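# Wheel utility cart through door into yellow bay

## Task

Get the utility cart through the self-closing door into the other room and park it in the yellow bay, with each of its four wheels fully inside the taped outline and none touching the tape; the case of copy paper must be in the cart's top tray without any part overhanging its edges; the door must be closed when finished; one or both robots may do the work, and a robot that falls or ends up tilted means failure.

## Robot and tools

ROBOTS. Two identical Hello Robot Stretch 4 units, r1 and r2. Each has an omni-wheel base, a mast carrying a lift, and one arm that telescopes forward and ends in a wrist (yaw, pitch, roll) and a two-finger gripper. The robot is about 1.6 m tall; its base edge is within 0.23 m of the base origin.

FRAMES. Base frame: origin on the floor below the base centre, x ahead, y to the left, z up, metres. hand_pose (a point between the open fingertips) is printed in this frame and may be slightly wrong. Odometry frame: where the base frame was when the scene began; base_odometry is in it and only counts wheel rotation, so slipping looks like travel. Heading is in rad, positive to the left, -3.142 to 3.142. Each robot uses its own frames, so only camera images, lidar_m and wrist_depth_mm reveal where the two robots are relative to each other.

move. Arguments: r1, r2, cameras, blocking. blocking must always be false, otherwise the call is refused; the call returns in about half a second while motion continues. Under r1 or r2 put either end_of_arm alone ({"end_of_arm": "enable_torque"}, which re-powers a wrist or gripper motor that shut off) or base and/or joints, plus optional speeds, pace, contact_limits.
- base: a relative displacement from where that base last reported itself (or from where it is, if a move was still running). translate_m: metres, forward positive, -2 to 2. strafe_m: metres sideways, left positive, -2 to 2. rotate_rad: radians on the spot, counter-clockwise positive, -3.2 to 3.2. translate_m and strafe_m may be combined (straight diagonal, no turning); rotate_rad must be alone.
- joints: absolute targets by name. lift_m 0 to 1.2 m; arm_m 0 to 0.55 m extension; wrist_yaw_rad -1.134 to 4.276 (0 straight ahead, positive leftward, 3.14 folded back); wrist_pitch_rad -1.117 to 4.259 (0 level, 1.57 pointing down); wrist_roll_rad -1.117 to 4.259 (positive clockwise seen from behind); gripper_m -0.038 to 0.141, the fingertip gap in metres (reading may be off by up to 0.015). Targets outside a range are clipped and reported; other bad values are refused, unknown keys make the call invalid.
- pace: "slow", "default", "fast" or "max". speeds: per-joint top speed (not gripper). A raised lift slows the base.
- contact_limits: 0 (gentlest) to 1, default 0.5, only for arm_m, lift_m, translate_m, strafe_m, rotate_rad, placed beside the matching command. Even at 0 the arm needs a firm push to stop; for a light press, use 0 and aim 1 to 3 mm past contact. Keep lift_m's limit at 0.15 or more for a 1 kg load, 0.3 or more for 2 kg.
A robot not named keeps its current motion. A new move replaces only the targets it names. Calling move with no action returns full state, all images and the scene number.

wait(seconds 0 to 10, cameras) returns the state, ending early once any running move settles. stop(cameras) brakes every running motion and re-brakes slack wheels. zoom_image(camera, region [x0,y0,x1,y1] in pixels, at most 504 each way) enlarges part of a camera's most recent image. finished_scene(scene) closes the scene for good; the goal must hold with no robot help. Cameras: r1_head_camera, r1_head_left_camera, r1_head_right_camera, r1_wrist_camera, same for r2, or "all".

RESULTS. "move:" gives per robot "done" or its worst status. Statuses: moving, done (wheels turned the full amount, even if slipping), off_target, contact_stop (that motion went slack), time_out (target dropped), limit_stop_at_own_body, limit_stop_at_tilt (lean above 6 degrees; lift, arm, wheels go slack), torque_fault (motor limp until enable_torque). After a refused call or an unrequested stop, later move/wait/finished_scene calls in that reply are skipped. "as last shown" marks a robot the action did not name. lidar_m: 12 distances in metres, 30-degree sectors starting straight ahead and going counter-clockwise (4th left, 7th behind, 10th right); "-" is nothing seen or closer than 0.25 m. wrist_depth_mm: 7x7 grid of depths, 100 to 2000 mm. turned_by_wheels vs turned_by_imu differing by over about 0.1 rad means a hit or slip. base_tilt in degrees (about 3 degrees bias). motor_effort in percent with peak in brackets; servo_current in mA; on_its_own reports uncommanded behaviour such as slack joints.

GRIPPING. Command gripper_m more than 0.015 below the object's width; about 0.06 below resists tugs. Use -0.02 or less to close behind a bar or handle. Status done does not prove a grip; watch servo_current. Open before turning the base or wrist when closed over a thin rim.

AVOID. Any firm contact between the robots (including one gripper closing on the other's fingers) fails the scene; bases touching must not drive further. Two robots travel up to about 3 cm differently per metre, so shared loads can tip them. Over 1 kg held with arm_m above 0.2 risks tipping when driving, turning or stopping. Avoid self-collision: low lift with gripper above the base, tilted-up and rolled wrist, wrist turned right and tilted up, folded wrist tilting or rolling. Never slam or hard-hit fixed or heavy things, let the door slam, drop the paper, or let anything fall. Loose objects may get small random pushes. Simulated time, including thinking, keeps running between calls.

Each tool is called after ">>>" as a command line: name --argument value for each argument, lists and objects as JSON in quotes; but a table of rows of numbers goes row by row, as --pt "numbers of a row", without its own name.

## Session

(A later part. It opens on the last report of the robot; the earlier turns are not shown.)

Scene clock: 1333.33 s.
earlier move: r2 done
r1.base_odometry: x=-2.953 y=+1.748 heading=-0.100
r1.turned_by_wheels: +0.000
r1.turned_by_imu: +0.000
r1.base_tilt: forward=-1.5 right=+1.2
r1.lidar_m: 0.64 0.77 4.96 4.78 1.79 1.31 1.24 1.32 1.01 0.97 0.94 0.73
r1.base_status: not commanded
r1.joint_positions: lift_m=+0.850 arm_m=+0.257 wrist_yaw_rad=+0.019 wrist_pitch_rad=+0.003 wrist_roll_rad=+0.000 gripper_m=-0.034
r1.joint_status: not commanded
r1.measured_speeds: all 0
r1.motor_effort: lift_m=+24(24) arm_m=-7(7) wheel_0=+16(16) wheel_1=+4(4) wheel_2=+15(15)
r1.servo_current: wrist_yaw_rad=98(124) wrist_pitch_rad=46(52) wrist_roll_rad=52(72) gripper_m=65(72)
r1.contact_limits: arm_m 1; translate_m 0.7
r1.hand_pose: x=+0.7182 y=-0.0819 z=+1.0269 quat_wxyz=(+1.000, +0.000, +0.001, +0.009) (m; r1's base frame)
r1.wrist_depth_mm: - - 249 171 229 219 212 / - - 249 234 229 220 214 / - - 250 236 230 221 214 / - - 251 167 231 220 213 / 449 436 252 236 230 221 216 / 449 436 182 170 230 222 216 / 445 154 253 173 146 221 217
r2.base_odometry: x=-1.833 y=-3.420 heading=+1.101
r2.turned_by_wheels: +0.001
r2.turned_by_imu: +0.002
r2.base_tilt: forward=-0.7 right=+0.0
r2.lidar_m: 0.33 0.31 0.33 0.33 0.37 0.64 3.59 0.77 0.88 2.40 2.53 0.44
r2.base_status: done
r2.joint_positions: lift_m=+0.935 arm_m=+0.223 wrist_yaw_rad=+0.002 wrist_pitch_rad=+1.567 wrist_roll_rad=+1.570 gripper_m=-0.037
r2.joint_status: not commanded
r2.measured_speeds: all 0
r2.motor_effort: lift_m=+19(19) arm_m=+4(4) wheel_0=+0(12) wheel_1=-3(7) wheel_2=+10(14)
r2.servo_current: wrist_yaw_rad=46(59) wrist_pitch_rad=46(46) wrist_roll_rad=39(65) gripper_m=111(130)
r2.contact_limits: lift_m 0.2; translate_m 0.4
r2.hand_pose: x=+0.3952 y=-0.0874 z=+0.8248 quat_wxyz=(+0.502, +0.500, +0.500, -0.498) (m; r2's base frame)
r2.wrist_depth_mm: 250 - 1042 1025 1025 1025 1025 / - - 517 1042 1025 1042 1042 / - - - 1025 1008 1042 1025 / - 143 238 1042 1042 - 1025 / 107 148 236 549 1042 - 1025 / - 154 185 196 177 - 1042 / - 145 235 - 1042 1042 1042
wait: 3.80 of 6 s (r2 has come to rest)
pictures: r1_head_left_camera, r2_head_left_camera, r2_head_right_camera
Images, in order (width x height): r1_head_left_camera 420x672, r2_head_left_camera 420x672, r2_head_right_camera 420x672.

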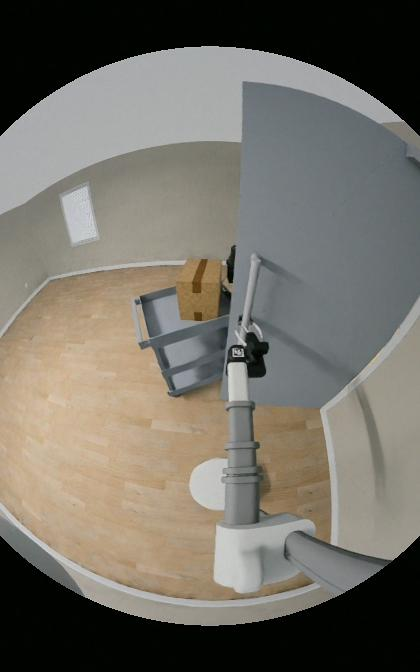

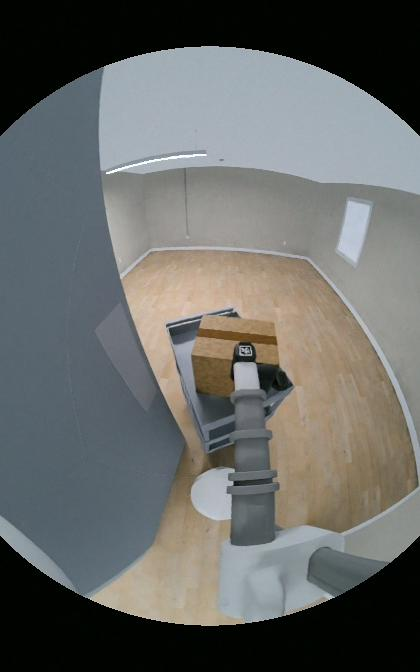

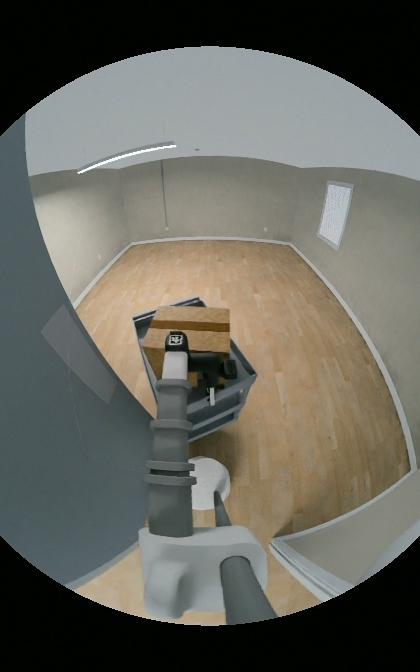

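>>> move --blocking false --r2 '{"joints":{"wrist_roll_rad":2.1},"speeds":{"wrist_roll_rad":0.4}}'

>>> wait --seconds 3 --cameras '["r2_head_left_camera","r2_wrist_camera"]'

Scene clock: 1346.03 s.
move: r2 moving
r1: as last shown
r1.lidar_m: 0.64 0.76 4.96 4.78 1.78 1.31 1.23 1.29 1.03 0.95 0.92 0.70
r1.motor_effort: lift_m=+24(24) arm_m=-7(7) wheel_0=+15(16) wheel_1=+4(4) wheel_2=+15(15)
r1.servo_current: wrist_yaw_rad=111(124) wrist_pitch_rad=46(52) wrist_roll_rad=52(52) gripper_m=65(78)
r1.contact_limits: arm_m 1; translate_m 0.7
r1.wrist_depth_mm: - - 250 172 229 219 213 / - - 250 235 229 219 215 / - - 251 236 229 221 214 / - - 252 167 230 220 213 / 449 433 252 237 231 224 216 / 452 436 182 170 230 223 216 / 452 154 254 173 146 222 216
r2.base_odometry: x=-1.833 y=-3.420 heading=+1.101
r2.turned_by_wheels: +0.000
r2.turned_by_imu: +0.001
r2.base_tilt: forward=-0.7 right=+0.0
r2.lidar_m: 0.32 0.31 0.34 0.33 0.39 0.65 3.56 0.77 0.88 2.39 2.52 0.42
r2.base_status: not commanded
r2.joint_positions: lift_m=+0.935 arm_m=+0.223 wrist_yaw_rad=+0.002 wrist_pitch_rad=+1.567 wrist_roll_rad=+1.732 gripper_m=-0.037
r2.joint_status: wrist_roll_rad moving
r2.measured_speeds: translate_m=+0.000 strafe_m=+0.000 rotate_rad=+0.000 lift_m=+0.000 arm_m=+0.000 wrist_yaw_rad=+0.000 wrist_pitch_rad=+0.000 wrist_roll_rad=+0.398
r2.motor_effort: lift_m=+19(19) arm_m=+4(4) wheel_0=+0(0) wheel_1=-3(3) wheel_2=+10(10)
r2.servo_current: wrist_yaw_rad=52(52) wrist_pitch_rad=46(46) wrist_roll_rad=91(91) gripper_m=117(124)
r2.contact_limits: lift_m 0.2; translate_m 0.4
r2.hand_pose: x=+0.3952 y=-0.0874 z=+0.8248 quat_wxyz=(+0.460, +0.539, +0.458, -0.537) (m; r2's base frame)
r2.wrist_depth_mm: 236 - 1042 1025 1025 1025 1008 / - - 1042 1042 1025 1025 1025 / - - - 1042 1042 1008 1025 / - 168 - 1025 1042 - 723 / 109 155 236 831 1060 - 1025 / - 155 186 196 178 - 1042 / - 146 208 - - - -
pictures: none

Scene clock: 1347.30 s.
earlier move: r2 done
r1.base_odometry: x=-2.953 y=+1.748 heading=-0.100
r1.turned_by_wheels: +0.000
r1.turned_by_imu: +0.000
r1.base_tilt: forward=-1.5 right=+1.3
r1.lidar_m: 0.62 0.78 4.98 4.80 1.77 1.29 1.22 1.29 1.01 0.98 0.94 0.70
r1.base_status: not commanded
r1.joint_positions: lift_m=+0.850 arm_m=+0.257 wrist_yaw_rad=+0.019 wrist_pitch_rad=+0.003 wrist_roll_rad=+0.000 gripper_m=-0.034
r1.joint_status: not commanded
r1.measured_speeds: all 0
r1.motor_effort: lift_m=+24(24) arm_m=-7(7) wheel_0=+16(16) wheel_1=+4(4) wheel_2=+15(15)
r1.servo_current: wrist_yaw_rad=104(130) wrist_pitch_rad=33(52) wrist_roll_rad=39(65) gripper_m=65(78)
r1.contact_limits: arm_m 1; translate_m 0.7
r1.hand_pose: x=+0.7182 y=-0.0819 z=+1.0269 quat_wxyz=(+1.000, +0.000, +0.001, +0.009) (m; r1's base frame)
r1.wrist_depth_mm: - - 249 171 229 219 213 / - - 249 235 229 220 214 / - - 251 236 230 221 213 / - - 251 168 230 221 213 / 449 433 252 236 231 222 216 / 449 442 182 170 230 223 216 / 452 154 252 173 146 221 217
r2.base_odometry: x=-1.833 y=-3.420 heading=+1.101
r2.turned_by_wheels: +0.000
r2.turned_by_imu: +0.000
r2.base_tilt: forward=-0.7 right=+0.0
r2.lidar_m: 0.31 0.29 0.36 0.35 0.39 0.63 3.59 0.76 0.85 2.38 2.52 0.42
r2.base_status: not commanded
r2.joint_positions: lift_m=+0.935 arm_m=+0.223 wrist_yaw_rad=+0.002 wrist_pitch_rad=+1.567 wrist_roll_rad=+2.090 gripper_m=-0.037
r2.joint_status: all done
r2.measured_speeds: all 0
r2.motor_effort: lift_m=+19(19) arm_m=+4(4) wheel_0=+0(1) wheel_1=-2(3) wheel_2=+10(11)
r2.servo_current: wrist_yaw_rad=46(59) wrist_pitch_rad=39(46) wrist_roll_rad=59(124) gripper_m=124(130)
r2.contact_limits: lift_m 0.2; translate_m 0.4
r2.hand_pose: x=+0.3952 y=-0.0874 z=+0.8248 quat_wxyz=(+0.356, +0.612, +0.355, -0.610) (m; r2's base frame)
r2.wrist_depth_mm: 1060 1042 1042 1025 1025 1042 1008 / 244 1042 1042 1025 1025 1008 1025 / - - 1042 1042 1025 - 1025 / - - - 1042 1042 - 1025 / - 190 252 508 1025 1042 1042 / 118 168 200 193 174 151 - / 114 142 189 - - 132 -
wait: 1.27 of 3 s (r2 has come to rest)
pictures: r2_head_left_camera, r2_wrist_camera
Images, in order (width x height): r2_head_left_camera 420x672, r2_wrist_camera 616x392.

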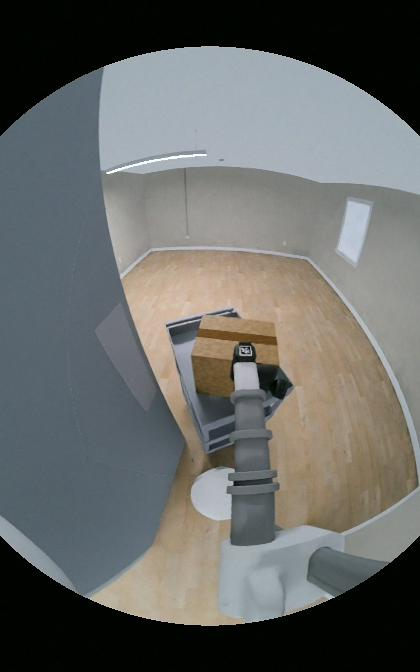

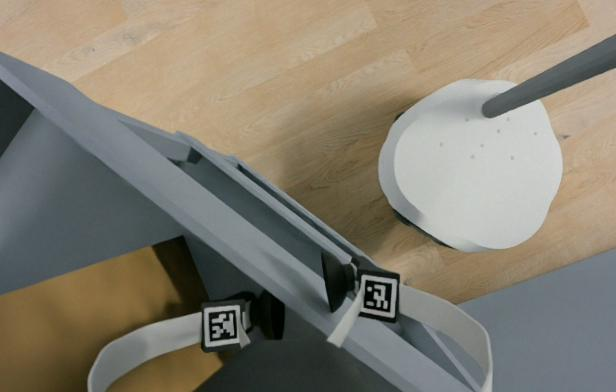

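>>> move --blocking false --r2 '{"base":{"translate_m":-0.3,"strafe_m":0.05},"joints":{"wrist_roll_rad":1.3},"speeds":{"wrist_roll_rad":0.5},"pace":"slow"}'

>>> wait --seconds 6 --cameras '["r1_head_left_camera","r2_head_left_camera","r2_head_right_camera","r2_wrist_camera"]'

Scene clock: 1365.93 s.
move: r2 moving
r1: as last shown
r1.lidar_m: 0.65 0.78 4.98 4.80 1.77 1.29 1.24 1.30 1.03 0.97 0.91 0.74
r1.motor_effort: lift_m=+24(24) arm_m=-7(7) wheel_0=+15(16) wheel_1=+4(4) wheel_2=+15(15)
r1.servo_current: wrist_yaw_rad=117(130) wrist_pitch_rad=39(46) wrist_roll_rad=46(59) gripper_m=59(72)
r1.contact_limits: arm_m 1; translate_m 0.7
r1.wrist_depth_mm: - - 249 172 229 220 212 / - - 250 235 229 219 215 / - - 252 235 229 220 213 / - - 252 167 231 220 213 / 445 433 252 238 231 222 216 / 449 436 182 169 231 222 216 / 455 154 252 173 146 221 216
r2.base_odometry: x=-1.840 y=-3.430 heading=+1.101
r2.turned_by_wheels: +0.001
r2.turned_by_imu: +0.001
r2.base_tilt: forward=-0.6 right=+0.1
r2.lidar_m: 0.33 0.34 0.35 0.35 0.38 0.67 3.54 0.77 0.86 2.38 2.51 0.40
r2.base_status: translate_m moving; strafe_m moving
r2.joint_positions: lift_m=+0.935 arm_m=+0.223 wrist_yaw_rad=+0.002 wrist_pitch_rad=+1.567 wrist_roll_rad=+1.890 gripper_m=-0.037
r2.joint_status: wrist_roll_rad moving
r2.measured_speeds: translate_m=-0.048 strafe_m=+0.008 rotate_rad=+0.000 lift_m=+0.000 arm_m=+0.000 wrist_yaw_rad=+0.000 wrist_pitch_rad=+0.000 wrist_roll_rad=-0.499
r2.motor_effort: lift_m=+18(19) arm_m=+4(4) wheel_0=-3(4) wheel_1=-6(6) wheel_2=+14(15)
r2.servo_current: wrist_yaw_rad=46(52) wrist_pitch_rad=46(46) wrist_roll_rad=59(85) gripper_m=117(124)
r2.contact_limits: lift_m 0.2
r2.hand_pose: x=+0.3952 y=-0.0874 z=+0.8248 quat_wxyz=(+0.416, +0.574, +0.414, -0.571) (m; r2's base frame)
r2.wrist_depth_mm: 223 1042 1042 1042 1042 1025 1025 / 251 1060 1042 1025 1025 1025 1008 / - - 1025 1042 1042 - 683 / - - - 1060 1042 - 1025 / 122 172 247 544 1025 - 1025 / 120 163 188 198 179 1042 1025 / 114 150 200 - - - -
pictures: none

Scene clock: 1369.73 s.
earlier move: r2 done
r1.base_odometry: x=-2.953 y=+1.748 heading=-0.100
r1.turned_by_wheels: +0.000
r1.turned_by_imu: +0.000
r1.base_tilt: forward=-1.6 right=+1.2
r1.lidar_m: 0.65 0.73 4.97 4.80 1.76 1.28 1.24 1.30 1.03 0.95 0.92 0.72
r1.base_status: not commanded
r1.joint_positions: lift_m=+0.850 arm_m=+0.257 wrist_yaw_rad=+0.019 wrist_pitch_rad=+0.003 wrist_roll_rad=+0.000 gripper_m=-0.034
r1.joint_status: not commanded
r1.measured_speeds: all 0
r1.motor_effort: lift_m=+24(24) arm_m=-6(7) wheel_0=+15(16) wheel_1=+4(4) wheel_2=+14(15)
r1.servo_current: wrist_yaw_rad=91(130) wrist_pitch_rad=33(52) wrist_roll_rad=33(72) gripper_m=65(72)
r1.contact_limits: arm_m 1; translate_m 0.7
r1.hand_pose: x=+0.7181 y=-0.0819 z=+1.0269 quat_wxyz=(+1.000, +0.000, +0.001, +0.009) (m; r1's base frame)
r1.wrist_depth_mm: - - 248 174 228 219 212 / - - 249 233 229 220 213 / - - 251 235 229 222 214 / - - 251 168 230 220 214 / - - 252 236 231 223 216 / - - 181 166 231 223 216 / - 148 254 178 145 222 216
r2.base_odometry: x=-2.013 y=-3.664 heading=+1.101
r2.turned_by_wheels: -0.001
r2.turned_by_imu: +0.000
r2.base_tilt: forward=-0.7 right=+0.1
r2.lidar_m: 0.35 0.33 0.35 0.34 0.40 3.32 3.27 3.40 0.61 1.35 2.57 0.40
r2.base_status: done
r2.joint_positions: lift_m=+0.935 arm_m=+0.223 wrist_yaw_rad=+0.002 wrist_pitch_rad=+1.567 wrist_roll_rad=+1.301 gripper_m=-0.037
r2.joint_status: all done
r2.measured_speeds: all 0
r2.motor_effort: lift_m=+19(19) arm_m=+4(4) wheel_0=-3(12) wheel_1=-4(8) wheel_2=+7(16)
r2.servo_current: wrist_yaw_rad=52(59) wrist_pitch_rad=33(46) wrist_roll_rad=46(85) gripper_m=117(124)
r2.contact_limits: lift_m 0.2
r2.hand_pose: x=+0.3952 y=-0.0874 z=+0.8248 quat_wxyz=(+0.564, +0.428, +0.562, -0.427) (m; r2's base frame)
r2.wrist_depth_mm: - - - 1042 1042 1008 1025 / - - - 1042 1042 1042 1025 / - - 145 1042 1025 1042 1025 / - 126 201 1042 1042 1025 1042 / - 138 232 214 1042 - 1025 / - 158 182 196 174 - 1042 / 124 158 - - - - 1025
wait: 3.80 of 6 s (r2 has come to rest)
pictures: r1_head_left_camera, r2_head_left_camera, r2_head_right_camera, r2_wrist_camera
Images, in order (width x height): r1_head_left_camera 420x672, r2_head_left_camera 420x672, r2_head_right_camera 420x672, r2_wrist_camera 616x392.

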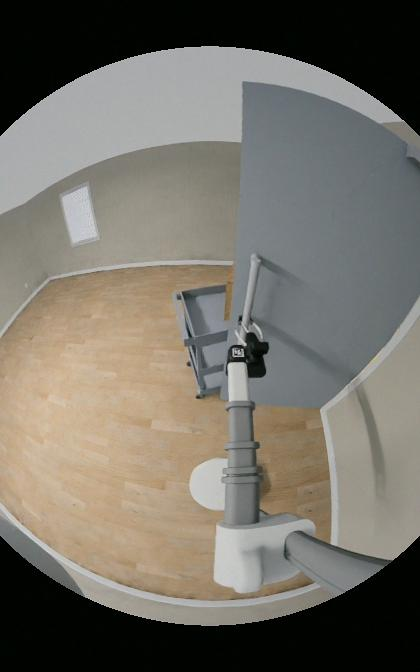

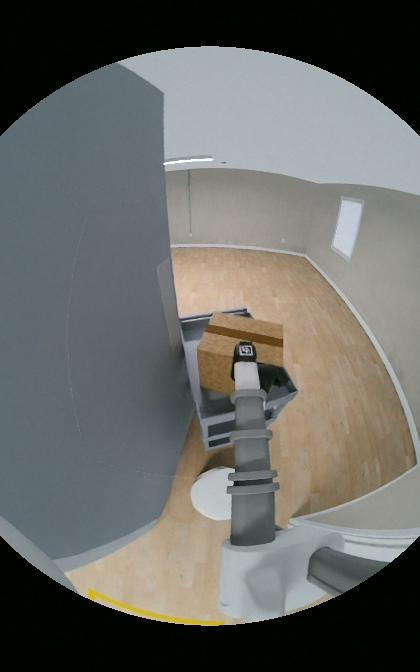

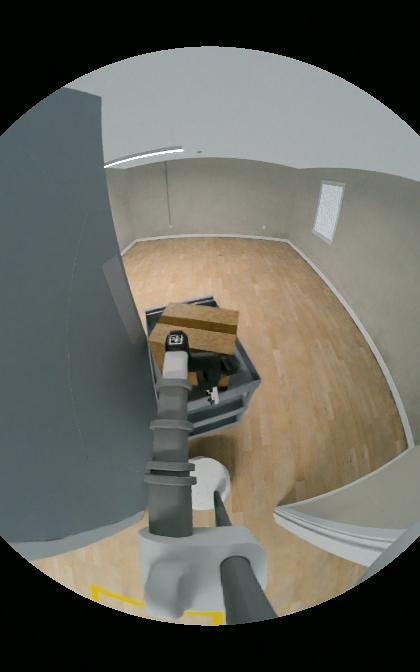

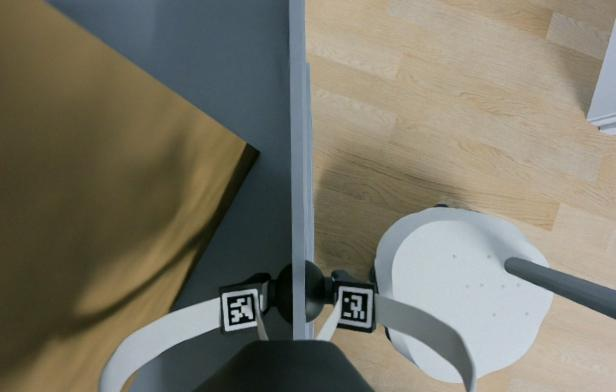

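>>> move --blocking false --r2 '{"base":{"translate_m":-0.3,"strafe_m":0.04},"pace":"slow"}'

>>> wait --seconds 6 --cameras '["r1_head_left_camera","r2_head_left_camera","r2_head_right_camera","r2_wrist_camera"]'

Scene clock: 1374.87 s.
move: r2 moving
r1: as last shown
r1.base_tilt: forward=-1.6 right=+1.3
r1.lidar_m: 0.63 0.73 4.96 4.79 1.77 1.30 1.24 1.29 1.02 0.96 0.91 0.71
r1.motor_effort: lift_m=+24(24) arm_m=-7(7) wheel_0=+16(16) wheel_1=+4(4) wheel_2=+14(15)
r1.servo_current: wrist_yaw_rad=111(130) wrist_pitch_rad=46(52) wrist_roll_rad=59(59) gripper_m=59(65)
r1.contact_limits: arm_m 1; translate_m 0.7
r1.wrist_depth_mm: - - 248 173 228 220 212 / - - 250 233 229 219 214 / - - 250 234 229 220 213 / - - 251 167 229 221 213 / - - 252 237 230 221 216 / - - 182 166 230 223 216 / - 148 254 179 145 221 216
r2.base_odometry: x=-2.020 y=-3.675 heading=+1.101
r2.turned_by_wheels: +0.000
r2.turned_by_imu: +0.000
r2.base_tilt: forward=-0.7 right=+0.1
r2.lidar_m: 0.34 0.36 0.37 0.36 0.41 3.30 3.23 3.36 0.59 1.26 2.54 0.43
r2.base_status: translate_m moving; strafe_m moving
r2.joint_positions: lift_m=+0.935 arm_m=+0.223 wrist_yaw_rad=+0.002 wrist_pitch_rad=+1.566 wrist_roll_rad=+1.301 gripper_m=-0.037
r2.joint_status: not commanded
r2.measured_speeds: translate_m=-0.049 strafe_m=+0.006 rotate_rad=+0.000 lift_m=+0.000 arm_m=+0.000 wrist_yaw_rad=+0.000 wrist_pitch_rad=-0.005 wrist_roll_rad=+0.000
r2.motor_effort: lift_m=+18(19) arm_m=+4(4) wheel_0=-2(11) wheel_1=-6(7) wheel_2=+12(13)
r2.servo_current: wrist_yaw_rad=46(52) wrist_pitch_rad=46(46) wrist_roll_rad=39(52) gripper_m=111(124)
r2.contact_limits: lift_m 0.2
r2.hand_pose: x=+0.3953 y=-0.0874 z=+0.8248 quat_wxyz=(+0.564, +0.428, +0.562, -0.427) (m; r2's base frame)
r2.wrist_depth_mm: - - - 1042 1025 1025 1008 / - - - 1042 1025 1025 1025 / - 120 166 1042 1042 1025 1025 / - 125 206 1042 1042 1025 1025 / - 146 251 1042 1025 - 1025 / 119 175 182 195 170 - 1025 / 138 143 - - - - 1008
pictures: none

Scene clock: 1378.67 s.
earlier move: r2 done
r1.base_odometry: x=-2.953 y=+1.748 heading=-0.100
r1.turned_by_wheels: +0.000
r1.turned_by_imu: +0.000
r1.base_tilt: forward=-1.6 right=+1.2
r1.lidar_m: 0.62 3.61 4.98 4.78 1.76 1.29 1.23 1.31 1.02 0.97 0.91 0.70
r1.base_status: not commanded
r1.joint_positions: lift_m=+0.850 arm_m=+0.257 wrist_yaw_rad=+0.019 wrist_pitch_rad=+0.003 wrist_roll_rad=+0.000 gripper_m=-0.034
r1.joint_status: not commanded
r1.measured_speeds: all 0
r1.on_its_own: wrist_yaw_rad is at rest, and its servo_current (111 mA) is outside its rest range (0 to 104 mA)
r1.motor_effort: lift_m=+24(24) arm_m=-7(7) wheel_0=+15(16) wheel_1=+4(4) wheel_2=+14(15)
r1.servo_current: wrist_yaw_rad=111(130) wrist_pitch_rad=39(52) wrist_roll_rad=46(65) gripper_m=72(72)
r1.contact_limits: arm_m 1; translate_m 0.7
r1.hand_pose: x=+0.7181 y=-0.0819 z=+1.0269 quat_wxyz=(+1.000, +0.000, +0.001, +0.009) (m; r1's base frame)
r1.wrist_depth_mm: - - 250 171 228 218 213 / - - 250 233 229 220 213 / - - 251 235 230 220 214 / - - 252 167 232 221 213 / - - 252 238 231 222 216 / - - 182 170 231 222 216 / - 154 254 173 146 222 218
r2.base_odometry: x=-2.184 y=-3.914 heading=+1.101
r2.turned_by_wheels: +0.000
r2.turned_by_imu: +0.001
r2.base_tilt: forward=-0.7 right=+0.0
r2.lidar_m: 0.37 0.39 0.37 0.36 2.51 3.02 2.95 3.06 2.56 0.56 2.61 0.41
r2.base_status: done
r2.joint_positions: lift_m=+0.935 arm_m=+0.223 wrist_yaw_rad=+0.000 wrist_pitch_rad=+1.566 wrist_roll_rad=+1.302 gripper_m=-0.037
r2.joint_status: not commanded
r2.measured_speeds: all 0
r2.motor_effort: lift_m=+19(19) arm_m=+4(5) wheel_0=-5(11) wheel_1=-5(8) wheel_2=+5(13)
r2.servo_current: wrist_yaw_rad=46(59) wrist_pitch_rad=46(52) wrist_roll_rad=39(65) gripper_m=111(124)
r2.contact_limits: lift_m 0.2
r2.hand_pose: x=+0.3952 y=-0.0874 z=+0.8248 quat_wxyz=(+0.564, +0.429, +0.561, -0.427) (m; r2's base frame)
r2.wrist_depth_mm: - - - - 1025 1008 778 / - - - - 1025 1008 1025 / - - 149 - 1042 1025 1025 / - 121 198 - 1042 1025 1042 / - 165 - 208 1042 - 1025 / 139 186 178 187 170 - 1025 / 194 132 - - - - 1042
wait: 3.80 of 6 s (r2 has come to rest)
pictures: r1_head_left_camera, r2_head_left_camera, r2_head_right_camera, r2_wrist_camera
Images, in order (width x height): r1_head_left_camera 420x672, r2_head_left_camera 420x672, r2_head_right_camera 420x672, r2_wrist_camera 616x392.

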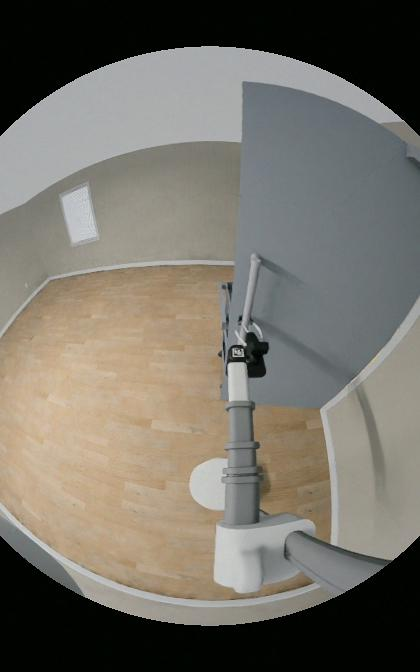

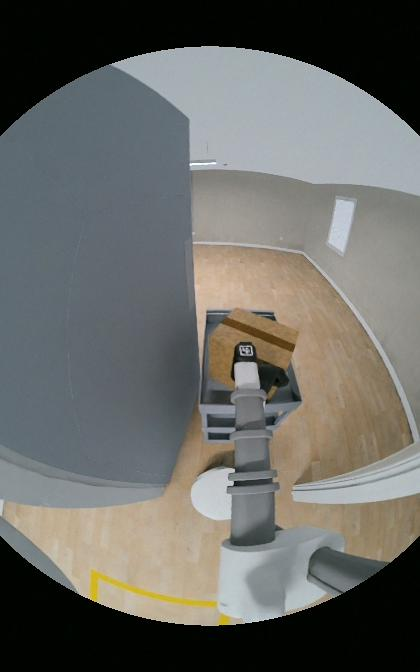

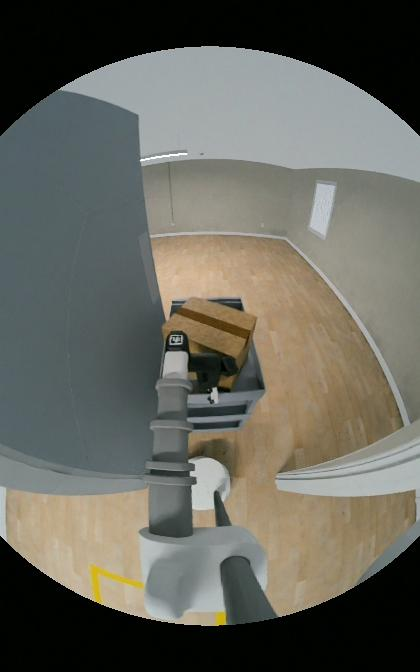

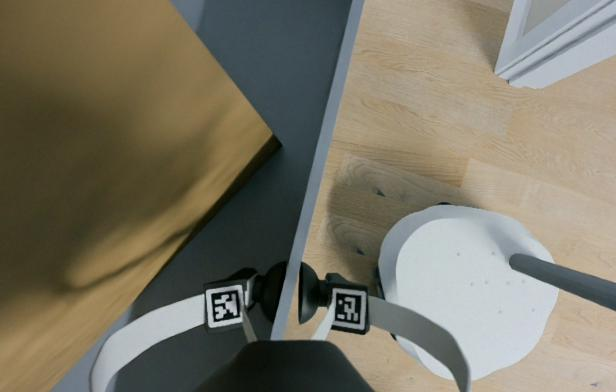

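>>> move --blocking false --r2 '{"base":{"translate_m":-0.4,"strafe_m":0.04},"pace":"slow"}'

>>> wait --seconds 7 --cameras '["r2_head_left_camera","r2_head_right_camera","r2_wrist_camera"]'

Scene clock: 1387.47 s.
move: r2 moving
r1.base_odometry: x=-2.953 y=+1.748 heading=-0.100
r1.turned_by_wheels: +0.000
r1.turned_by_imu: +0.000
r1.base_tilt: forward=-1.6 right=+1.2
r1.lidar_m: 0.64 3.60 4.96 4.79 1.77 1.28 1.21 1.29 0.99 0.98 0.92 0.72
r1.base_status: not commanded
r1.joint_positions: lift_m=+0.850 arm_m=+0.257 wrist_yaw_rad=+0.019 wrist_pitch_rad=+0.003 wrist_roll_rad=+0.000 gripper_m=-0.034
r1.joint_status: not commanded
r1.measured_speeds: all 0
r1.motor_effort: lift_m=+24(24) arm_m=-6(7) wheel_0=+15(16) wheel_1=+4(4) wheel_2=+14(15)
r1.servo_current: wrist_yaw_rad=111(124) wrist_pitch_rad=39(52) wrist_roll_rad=52(59) gripper_m=59(65)
r1.contact_limits: arm_m 1; translate_m 0.7
r1.hand_pose: x=+0.7181 y=-0.0819 z=+1.0269 quat_wxyz=(+1.000, +0.000, +0.001, +0.009) (m; r1's base frame)
r1.wrist_depth_mm: - - 249 171 228 219 213 / - - 250 235 229 220 214 / - - 251 235 230 220 213 / - - 252 168 230 220 213 / - - 252 236 230 223 215 / - - 183 170 230 223 216 / - 154 254 173 146 221 216
r2.base_odometry: x=-2.191 y=-3.924 heading=+1.100
r2.turned_by_wheels: +0.000
r2.turned_by_imu: +0.000
r2.base_tilt: forward=-0.6 right=+0.1
r2.lidar_m: 0.38 0.41 0.36 0.38 2.46 2.98 2.92 3.07 2.56 0.55 2.60 0.41
r2.base_status: translate_m moving; strafe_m moving
r2.joint_positions: lift_m=+0.935 arm_m=+0.223 wrist_yaw_rad=+0.000 wrist_pitch_rad=+1.565 wrist_roll_rad=+1.302 gripper_m=-0.037
r2.joint_status: not commanded
r2.measured_speeds: translate_m=-0.049 strafe_m=+0.005 rotate_rad=-0.002 lift_m=+0.000 arm_m=+0.000 wrist_yaw_rad=+0.000 wrist_pitch_rad=+0.000 wrist_roll_rad=+0.000
r2.motor_effort: lift_m=+19(19) arm_m=+4(5) wheel_0=-6(8) wheel_1=-7(7) wheel_2=+9(12)
r2.servo_current: wrist_yaw_rad=39(46) wrist_pitch_rad=33(46) wrist_roll_rad=59(59) gripper_m=124(124)
r2.contact_limits: lift_m 0.2
r2.hand_pose: x=+0.3955 y=-0.0874 z=+0.8248 quat_wxyz=(+0.564, +0.430, +0.561, -0.427) (m; r2's base frame)
r2.wrist_depth_mm: - - - - 1042 1025 - / - - - - 1042 1008 1008 / - - 149 - 1042 1008 1025 / - 122 195 - 1060 1025 1025 / 107 165 - 208 1042 - 1025 / 140 190 178 187 170 - 1025 / 200 133 - - - - 1008
pictures: none

Scene clock: 1392.27 s.
earlier move: r2 done
r1.base_odometry: x=-2.953 y=+1.748 heading=-0.100
r1.turned_by_wheels: +0.000
r1.turned_by_imu: +0.000
r1.base_tilt: forward=-1.5 right=+1.2
r1.lidar_m: 0.61 3.58 4.97 4.80 1.78 1.30 1.24 1.31 1.00 0.97 0.89 0.70
r1.base_status: not commanded
r1.joint_positions: lift_m=+0.850 arm_m=+0.257 wrist_yaw_rad=+0.019 wrist_pitch_rad=+0.003 wrist_roll_rad=+0.000 gripper_m=-0.034
r1.joint_status: not commanded
r1.measured_speeds: all 0
r1.on_its_own: wrist_yaw_rad is at rest, and its servo_current (137 mA) is outside its rest range (0 to 104 mA)
r1.motor_effort: lift_m=+24(24) arm_m=-6(7) wheel_0=+15(16) wheel_1=+4(4) wheel_2=+14(15)
r1.servo_current: wrist_yaw_rad=137(137) wrist_pitch_rad=39(52) wrist_roll_rad=52(72) gripper_m=59(72)
r1.contact_limits: arm_m 1; translate_m 0.7
r1.hand_pose: x=+0.7181 y=-0.0819 z=+1.0269 quat_wxyz=(+1.000, +0.000, +0.001, +0.009) (m; r1's base frame)
r1.wrist_depth_mm: - - 250 171 229 219 212 / - - 250 234 229 220 213 / - - 251 236 229 220 213 / - - 252 167 231 221 213 / - - 253 237 231 222 215 / - - 182 170 230 223 216 / - 154 252 173 146 221 216
r2.base_odometry: x=-2.401 y=-4.252 heading=+1.100
r2.turned_by_wheels: +0.000
r2.turned_by_imu: +0.000
r2.base_tilt: forward=-0.7 right=+0.1
r2.lidar_m: 0.40 0.47 0.49 1.43 2.42 2.61 2.53 2.69 2.52 0.98 0.68 0.39
r2.base_status: done
r2.joint_positions: lift_m=+0.935 arm_m=+0.223 wrist_yaw_rad=-0.002 wrist_pitch_rad=+1.563 wrist_roll_rad=+1.303 gripper_m=-0.037
r2.joint_status: not commanded
r2.measured_speeds: all 0
r2.motor_effort: lift_m=+19(19) arm_m=+4(5) wheel_0=-7(11) wheel_1=-7(9) wheel_2=+6(12)
r2.servo_current: wrist_yaw_rad=46(65) wrist_pitch_rad=52(59) wrist_roll_rad=39(65) gripper_m=117(124)
r2.contact_limits: lift_m 0.2
r2.hand_pose: x=+0.3960 y=-0.0874 z=+0.8248 quat_wxyz=(+0.564, +0.431, +0.560, -0.428) (m; r2's base frame)
r2.wrist_depth_mm: - - - - - 1025 1008 / - - - 123 185 1008 1008 / - - 140 198 1025 1042 1008 / - 132 209 - 1025 1025 1008 / 138 212 - - 1025 - 1025 / 208 154 179 188 178 - 1008 / - - - - - - 1025
wait: 4.80 of 7 s (r2 has come to rest)
pictures: r2_head_left_camera, r2_head_right_camera, r2_wrist_camera
Images, in order (width x height): r2_head_left_camera 420x672, r2_head_right_camera 420x672, r2_wrist_camera 616x392.

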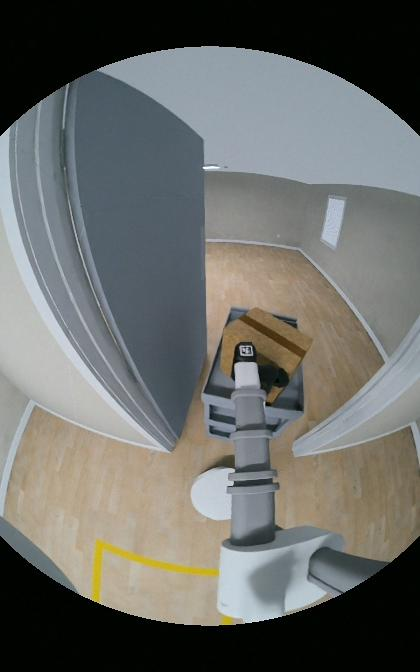

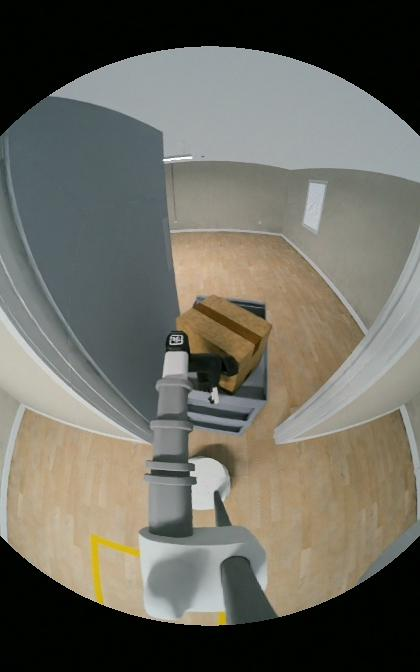

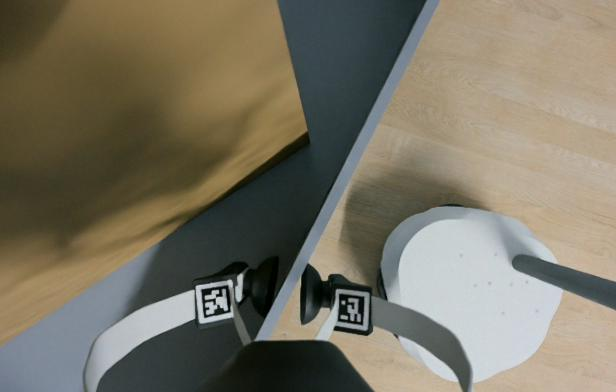

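>>> move --blocking false --r2 '{"base":{"translate_m":-0.35,"strafe_m":-0.05},"pace":"slow"}'

>>> wait --seconds 7 --cameras '["r2_head_left_camera","r2_head_right_camera"]'

Scene clock: 1402.63 s.
move: r2 moving
r1.base_odometry: x=-2.953 y=+1.748 heading=-0.100
r1.turned_by_wheels: +0.000
r1.turned_by_imu: +0.000
r1.base_tilt: forward=-1.6 right=+1.2
r1.lidar_m: 0.62 3.61 4.91 4.79 1.80 1.32 1.21 1.30 1.02 0.98 0.93 0.73
r1.base_status: not commanded
r1.joint_positions: lift_m=+0.850 arm_m=+0.257 wrist_yaw_rad=+0.019 wrist_pitch_rad=+0.003 wrist_roll_rad=+0.000 gripper_m=-0.034
r1.joint_status: not commanded
r1.measured_speeds: all 0
r1.motor_effort: lift_m=+24(24) arm_m=-7(7) wheel_0=+15(16) wheel_1=+4(4) wheel_2=+14(15)
r1.servo_current: wrist_yaw_rad=104(117) wrist_pitch_rad=39(52) wrist_roll_rad=39(65) gripper_m=59(65)
r1.contact_limits: arm_m 1; translate_m 0.7
r1.hand_pose: x=+0.7181 y=-0.0819 z=+1.0269 quat_wxyz=(+1.000, +0.000, +0.001, +0.009) (m; r1's base frame)
r1.wrist_depth_mm: - - 249 172 228 218 213 / - - 250 234 229 220 214 / - - 251 235 229 221 214 / - - 251 167 229 220 213 / - - 251 236 231 223 216 / - - 182 171 231 222 215 / - 154 252 173 146 221 216
r2.base_odometry: x=-2.405 y=-4.264 heading=+1.100
r2.turned_by_wheels: +0.000
r2.turned_by_imu: +0.001
r2.base_tilt: forward=-0.7 right=+0.1
r2.lidar_m: 0.38 0.50 0.52 1.50 2.41 2.57 2.51 2.66 2.53 1.03 0.67 0.41
r2.base_status: translate_m moving; strafe_m moving
r2.joint_positions: lift_m=+0.935 arm_m=+0.223 wrist_yaw_rad=-0.002 wrist_pitch_rad=+1.563 wrist_roll_rad=+1.303 gripper_m=-0.037
r2.joint_status: not commanded
r2.measured_speeds: translate_m=-0.049 strafe_m=-0.007 rotate_rad=+0.001 lift_m=+0.000 arm_m=+0.000 wrist_yaw_rad=+0.000 wrist_pitch_rad=+0.000 wrist_roll_rad=+0.000
r2.motor_effort: lift_m=+19(19) arm_m=+4(4) wheel_0=-8(9) wheel_1=-7(9) wheel_2=+11(11)
r2.servo_current: wrist_yaw_rad=46(65) wrist_pitch_rad=46(59) wrist_roll_rad=46(52) gripper_m=117(124)
r2.contact_limits: lift_m 0.2
r2.hand_pose: x=+0.3961 y=-0.0874 z=+0.8248 quat_wxyz=(+0.564, +0.431, +0.560, -0.428) (m; r2's base frame)
r2.wrist_depth_mm: - - - - - 1025 1008 / - - - 122 185 1025 1025 / - - 140 196 1025 1042 1008 / - 132 210 - 1042 1008 1008 / 140 213 - 201 1025 - 1008 / 204 154 178 188 178 - 1008 / - - - - - - 1008
pictures: none

Scene clock: 1406.93 s.
earlier move: r2 done
r1.base_odometry: x=-2.953 y=+1.748 heading=-0.100
r1.turned_by_wheels: +0.000
r1.turned_by_imu: +0.000
r1.base_tilt: forward=-1.5 right=+1.2
r1.lidar_m: 0.63 3.63 4.97 4.80 1.81 1.30 1.22 1.30 1.00 0.95 0.92 0.72
r1.base_status: not commanded
r1.joint_positions: lift_m=+0.850 arm_m=+0.257 wrist_yaw_rad=+0.019 wrist_pitch_rad=+0.003 wrist_roll_rad=+0.000 gripper_m=-0.034
r1.joint_status: not commanded
r1.measured_speeds: all 0
r1.on_its_own: wrist_yaw_rad is at rest, and its servo_current (124 mA) is outside its rest range (0 to 104 mA)
r1.motor_effort: lift_m=+24(24) arm_m=-6(7) wheel_0=+16(16) wheel_1=+4(4) wheel_2=+14(15)
r1.servo_current: wrist_yaw_rad=124(130) wrist_pitch_rad=46(52) wrist_roll_rad=46(78) gripper_m=65(72)
r1.contact_limits: arm_m 1; translate_m 0.7
r1.hand_pose: x=+0.7181 y=-0.0819 z=+1.0269 quat_wxyz=(+1.000, +0.000, +0.001, +0.009) (m; r1's base frame)
r1.wrist_depth_mm: - - 250 171 229 219 212 / - - 249 234 229 220 215 / - - 251 235 230 220 213 / - - 252 167 231 221 213 / - - 252 236 230 222 215 / - - 183 171 230 223 216 / - 154 253 173 146 221 216
r2.base_odometry: x=-2.515 y=-4.586 heading=+1.100
r2.turned_by_wheels: +0.000
r2.turned_by_imu: +0.000
r2.base_tilt: forward=-0.6 right=+0.1
r2.lidar_m: 0.38 0.52 0.94 2.35 2.46 2.23 2.16 2.29 2.46 2.14 0.87 0.40
r2.base_status: done
r2.joint_positions: lift_m=+0.935 arm_m=+0.223 wrist_yaw_rad=-0.002 wrist_pitch_rad=+1.563 wrist_roll_rad=+1.303 gripper_m=-0.037
r2.joint_status: not commanded
r2.measured_speeds: all 0
r2.motor_effort: lift_m=+19(19) arm_m=+4(4) wheel_0=-5(11) wheel_1=-6(10) wheel_2=+7(12)
r2.servo_current: wrist_yaw_rad=52(65) wrist_pitch_rad=59(59) wrist_roll_rad=46(65) gripper_m=111(124)
r2.contact_limits: lift_m 0.2
r2.hand_pose: x=+0.3961 y=-0.0874 z=+0.8248 quat_wxyz=(+0.564, +0.431, +0.559, -0.428) (m; r2's base frame)
r2.wrist_depth_mm: - - - - - 1025 1008 / - - - 123 185 1008 1008 / - - 133 198 1025 1025 1042 / - 131 207 - 1025 1042 1025 / 137 202 - - 1042 - 1025 / 202 159 179 190 177 - 1008 / - - - - - - 1025
wait: 4.30 of 7 s (r2 has come to rest)
pictures: r2_head_left_camera, r2_head_right_camera
Images, in order (width x height): r2_head_left_camera 420x672, r2_head_right_camera 420x672.

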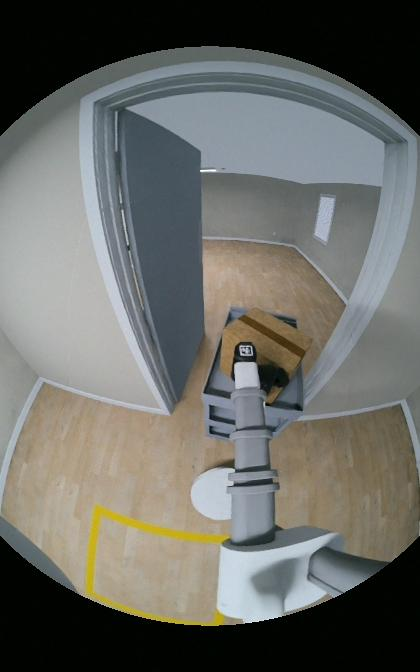

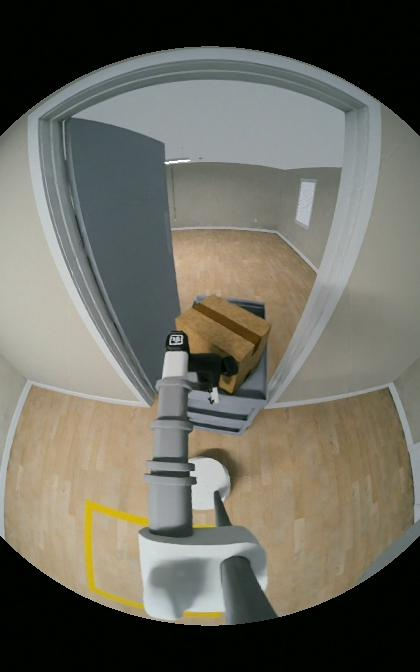

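>>> move --blocking false --r2 '{"base":{"translate_m":-0.3,"strafe_m":0.03},"pace":"slow"}'

>>> wait --seconds 7 --cameras '["r2_head_left_camera","r2_head_right_camera"]'

Scene clock: 1419.53 s.
move: r2 moving
r1.base_odometry: x=-2.953 y=+1.748 heading=-0.100
r1.turned_by_wheels: +0.000
r1.turned_by_imu: +0.000
r1.base_tilt: forward=-1.5 right=+1.2
r1.lidar_m: 0.64 3.63 4.93 4.79 1.79 1.31 1.24 1.31 1.02 0.97 0.92 0.73
r1.base_status: not commanded
r1.joint_positions: lift_m=+0.850 arm_m=+0.257 wrist_yaw_rad=+0.019 wrist_pitch_rad=+0.003 wrist_roll_rad=+0.000 gripper_m=-0.034
r1.joint_status: not commanded
r1.measured_speeds: all 0
r1.motor_effort: lift_m=+24(24) arm_m=-7(7) wheel_0=+15(16) wheel_1=+4(4) wheel_2=+14(15)
r1.servo_current: wrist_yaw_rad=117(124) wrist_pitch_rad=39(46) wrist_roll_rad=65(65) gripper_m=65(72)
r1.contact_limits: arm_m 1; translate_m 0.7
r1.hand_pose: x=+0.7181 y=-0.0819 z=+1.0269 quat_wxyz=(+1.000, +0.000, +0.001, +0.009) (m; r1's base frame)
r1.wrist_depth_mm: - - 250 171 228 220 212 / - - 250 235 229 220 215 / - - 251 235 229 220 213 / - - 252 167 230 221 213 / - - 253 236 231 221 215 / - - 182 171 231 222 216 / - 154 254 173 146 222 217
r2.base_odometry: x=-2.522 y=-4.596 heading=+1.099
r2.turned_by_wheels: -0.001
r2.turned_by_imu: +0.000
r2.base_tilt: forward=-0.7 right=+0.1
r2.lidar_m: 0.40 0.47 0.99 2.35 2.49 2.21 2.15 2.25 2.45 2.19 0.90 0.41
r2.base_status: translate_m moving; strafe_m moving
r2.joint_positions: lift_m=+0.935 arm_m=+0.223 wrist_yaw_rad=-0.002 wrist_pitch_rad=+1.563 wrist_roll_rad=+1.303 gripper_m=-0.037
r2.joint_status: not commanded
r2.measured_speeds: translate_m=-0.048 strafe_m=+0.005 rotate_rad=-0.001 lift_m=+0.000 arm_m=+0.000 wrist_yaw_rad=+0.000 wrist_pitch_rad=+0.000 wrist_roll_rad=+0.000
r2.motor_effort: lift_m=+19(19) arm_m=+4(4) wheel_0=-8(8) wheel_1=-8(9) wheel_2=+8(12)
r2.servo_current: wrist_yaw_rad=46(59) wrist_pitch_rad=46(52) wrist_roll_rad=39(46) gripper_m=117(117)
r2.contact_limits: lift_m 0.2
r2.hand_pose: x=+0.3961 y=-0.0874 z=+0.8248 quat_wxyz=(+0.564, +0.431, +0.559, -0.428) (m; r2's base frame)
r2.wrist_depth_mm: - - - - - 1025 1008 / - - - 124 186 1025 1008 / - - 135 191 1025 1025 1008 / - 132 209 - 1042 1025 1008 / 138 211 - - 1042 - 1025 / 204 154 178 190 177 - 1025 / - - - - - - 1008
pictures: none

Scene clock: 1423.33 s.
earlier move: r2 done
r1.base_odometry: x=-2.953 y=+1.748 heading=-0.100
r1.turned_by_wheels: +0.000
r1.turned_by_imu: +0.000
r1.base_tilt: forward=-1.6 right=+1.2
r1.lidar_m: 0.63 3.61 4.95 4.80 1.76 1.30 1.23 1.29 1.02 0.96 0.91 0.71
r1.base_status: not commanded
r1.joint_positions: lift_m=+0.850 arm_m=+0.257 wrist_yaw_rad=+0.019 wrist_pitch_rad=+0.003 wrist_roll_rad=+0.000 gripper_m=-0.034
r1.joint_status: not commanded
r1.measured_speeds: all 0
r1.motor_effort: lift_m=+24(24) arm_m=-6(7) wheel_0=+15(16) wheel_1=+4(4) wheel_2=+14(15)
r1.servo_current: wrist_yaw_rad=98(137) wrist_pitch_rad=46(52) wrist_roll_rad=46(85) gripper_m=65(72)
r1.contact_limits: arm_m 1; translate_m 0.7
r1.hand_pose: x=+0.7181 y=-0.0819 z=+1.0269 quat_wxyz=(+1.000, +0.000, +0.001, +0.009) (m; r1's base frame)
r1.wrist_depth_mm: - - 249 172 228 219 212 / - - 249 235 229 219 214 / - - 251 236 230 220 213 / - - 251 167 230 221 213 / - - 252 236 229 221 214 / - - 182 170 231 223 216 / - 154 253 174 146 222 216
r2.base_odometry: x=-2.678 y=-4.839 heading=+1.098
r2.turned_by_wheels: +0.000
r2.turned_by_imu: -0.002
r2.base_tilt: forward=-0.7 right=+0.0
r2.lidar_m: 0.40 1.05 1.41 2.34 2.46 1.96 1.87 2.00 2.47 2.40 1.27 0.38
r2.base_status: done
r2.joint_positions: lift_m=+0.935 arm_m=+0.223 wrist_yaw_rad=-0.002 wrist_pitch_rad=+1.563 wrist_roll_rad=+1.303 gripper_m=-0.037
r2.joint_status: not commanded
r2.measured_speeds: all 0
r2.motor_effort: lift_m=+18(19) arm_m=+4(4) wheel_0=-9(17) wheel_1=-7(10) wheel_2=+2(12)
r2.servo_current: wrist_yaw_rad=52(72) wrist_pitch_rad=52(59) wrist_roll_rad=46(59) gripper_m=111(124)
r2.contact_limits: lift_m 0.2
r2.hand_pose: x=+0.3961 y=-0.0874 z=+0.8248 quat_wxyz=(+0.564, +0.431, +0.559, -0.428) (m; r2's base frame)
r2.wrist_depth_mm: - - - - - 1008 1008 / - - - 118 - 1025 1008 / - - 129 175 1025 1008 1008 / - 150 207 - 1042 1042 1008 / 162 227 - - 1042 - 1025 / - 159 178 198 177 - 1025 / - - - - - - 1025
wait: 3.80 of 7 s (r2 has come to rest)
pictures: r2_head_left_camera, r2_head_right_camera
Images, in order (width x height): r2_head_left_camera 420x672, r2_head_right_camera 420x672.

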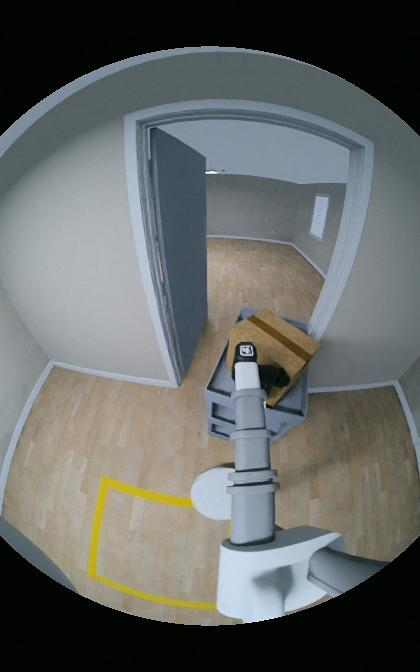

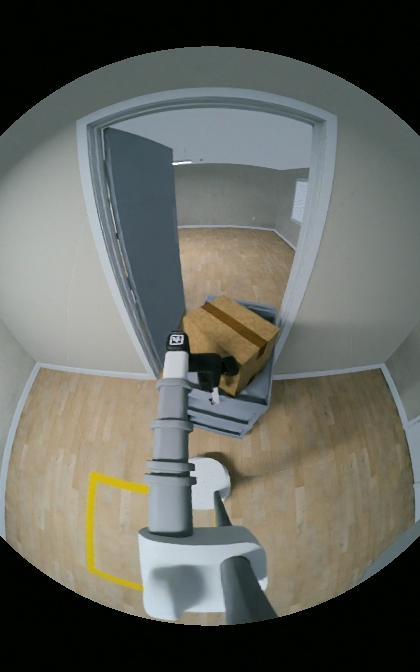

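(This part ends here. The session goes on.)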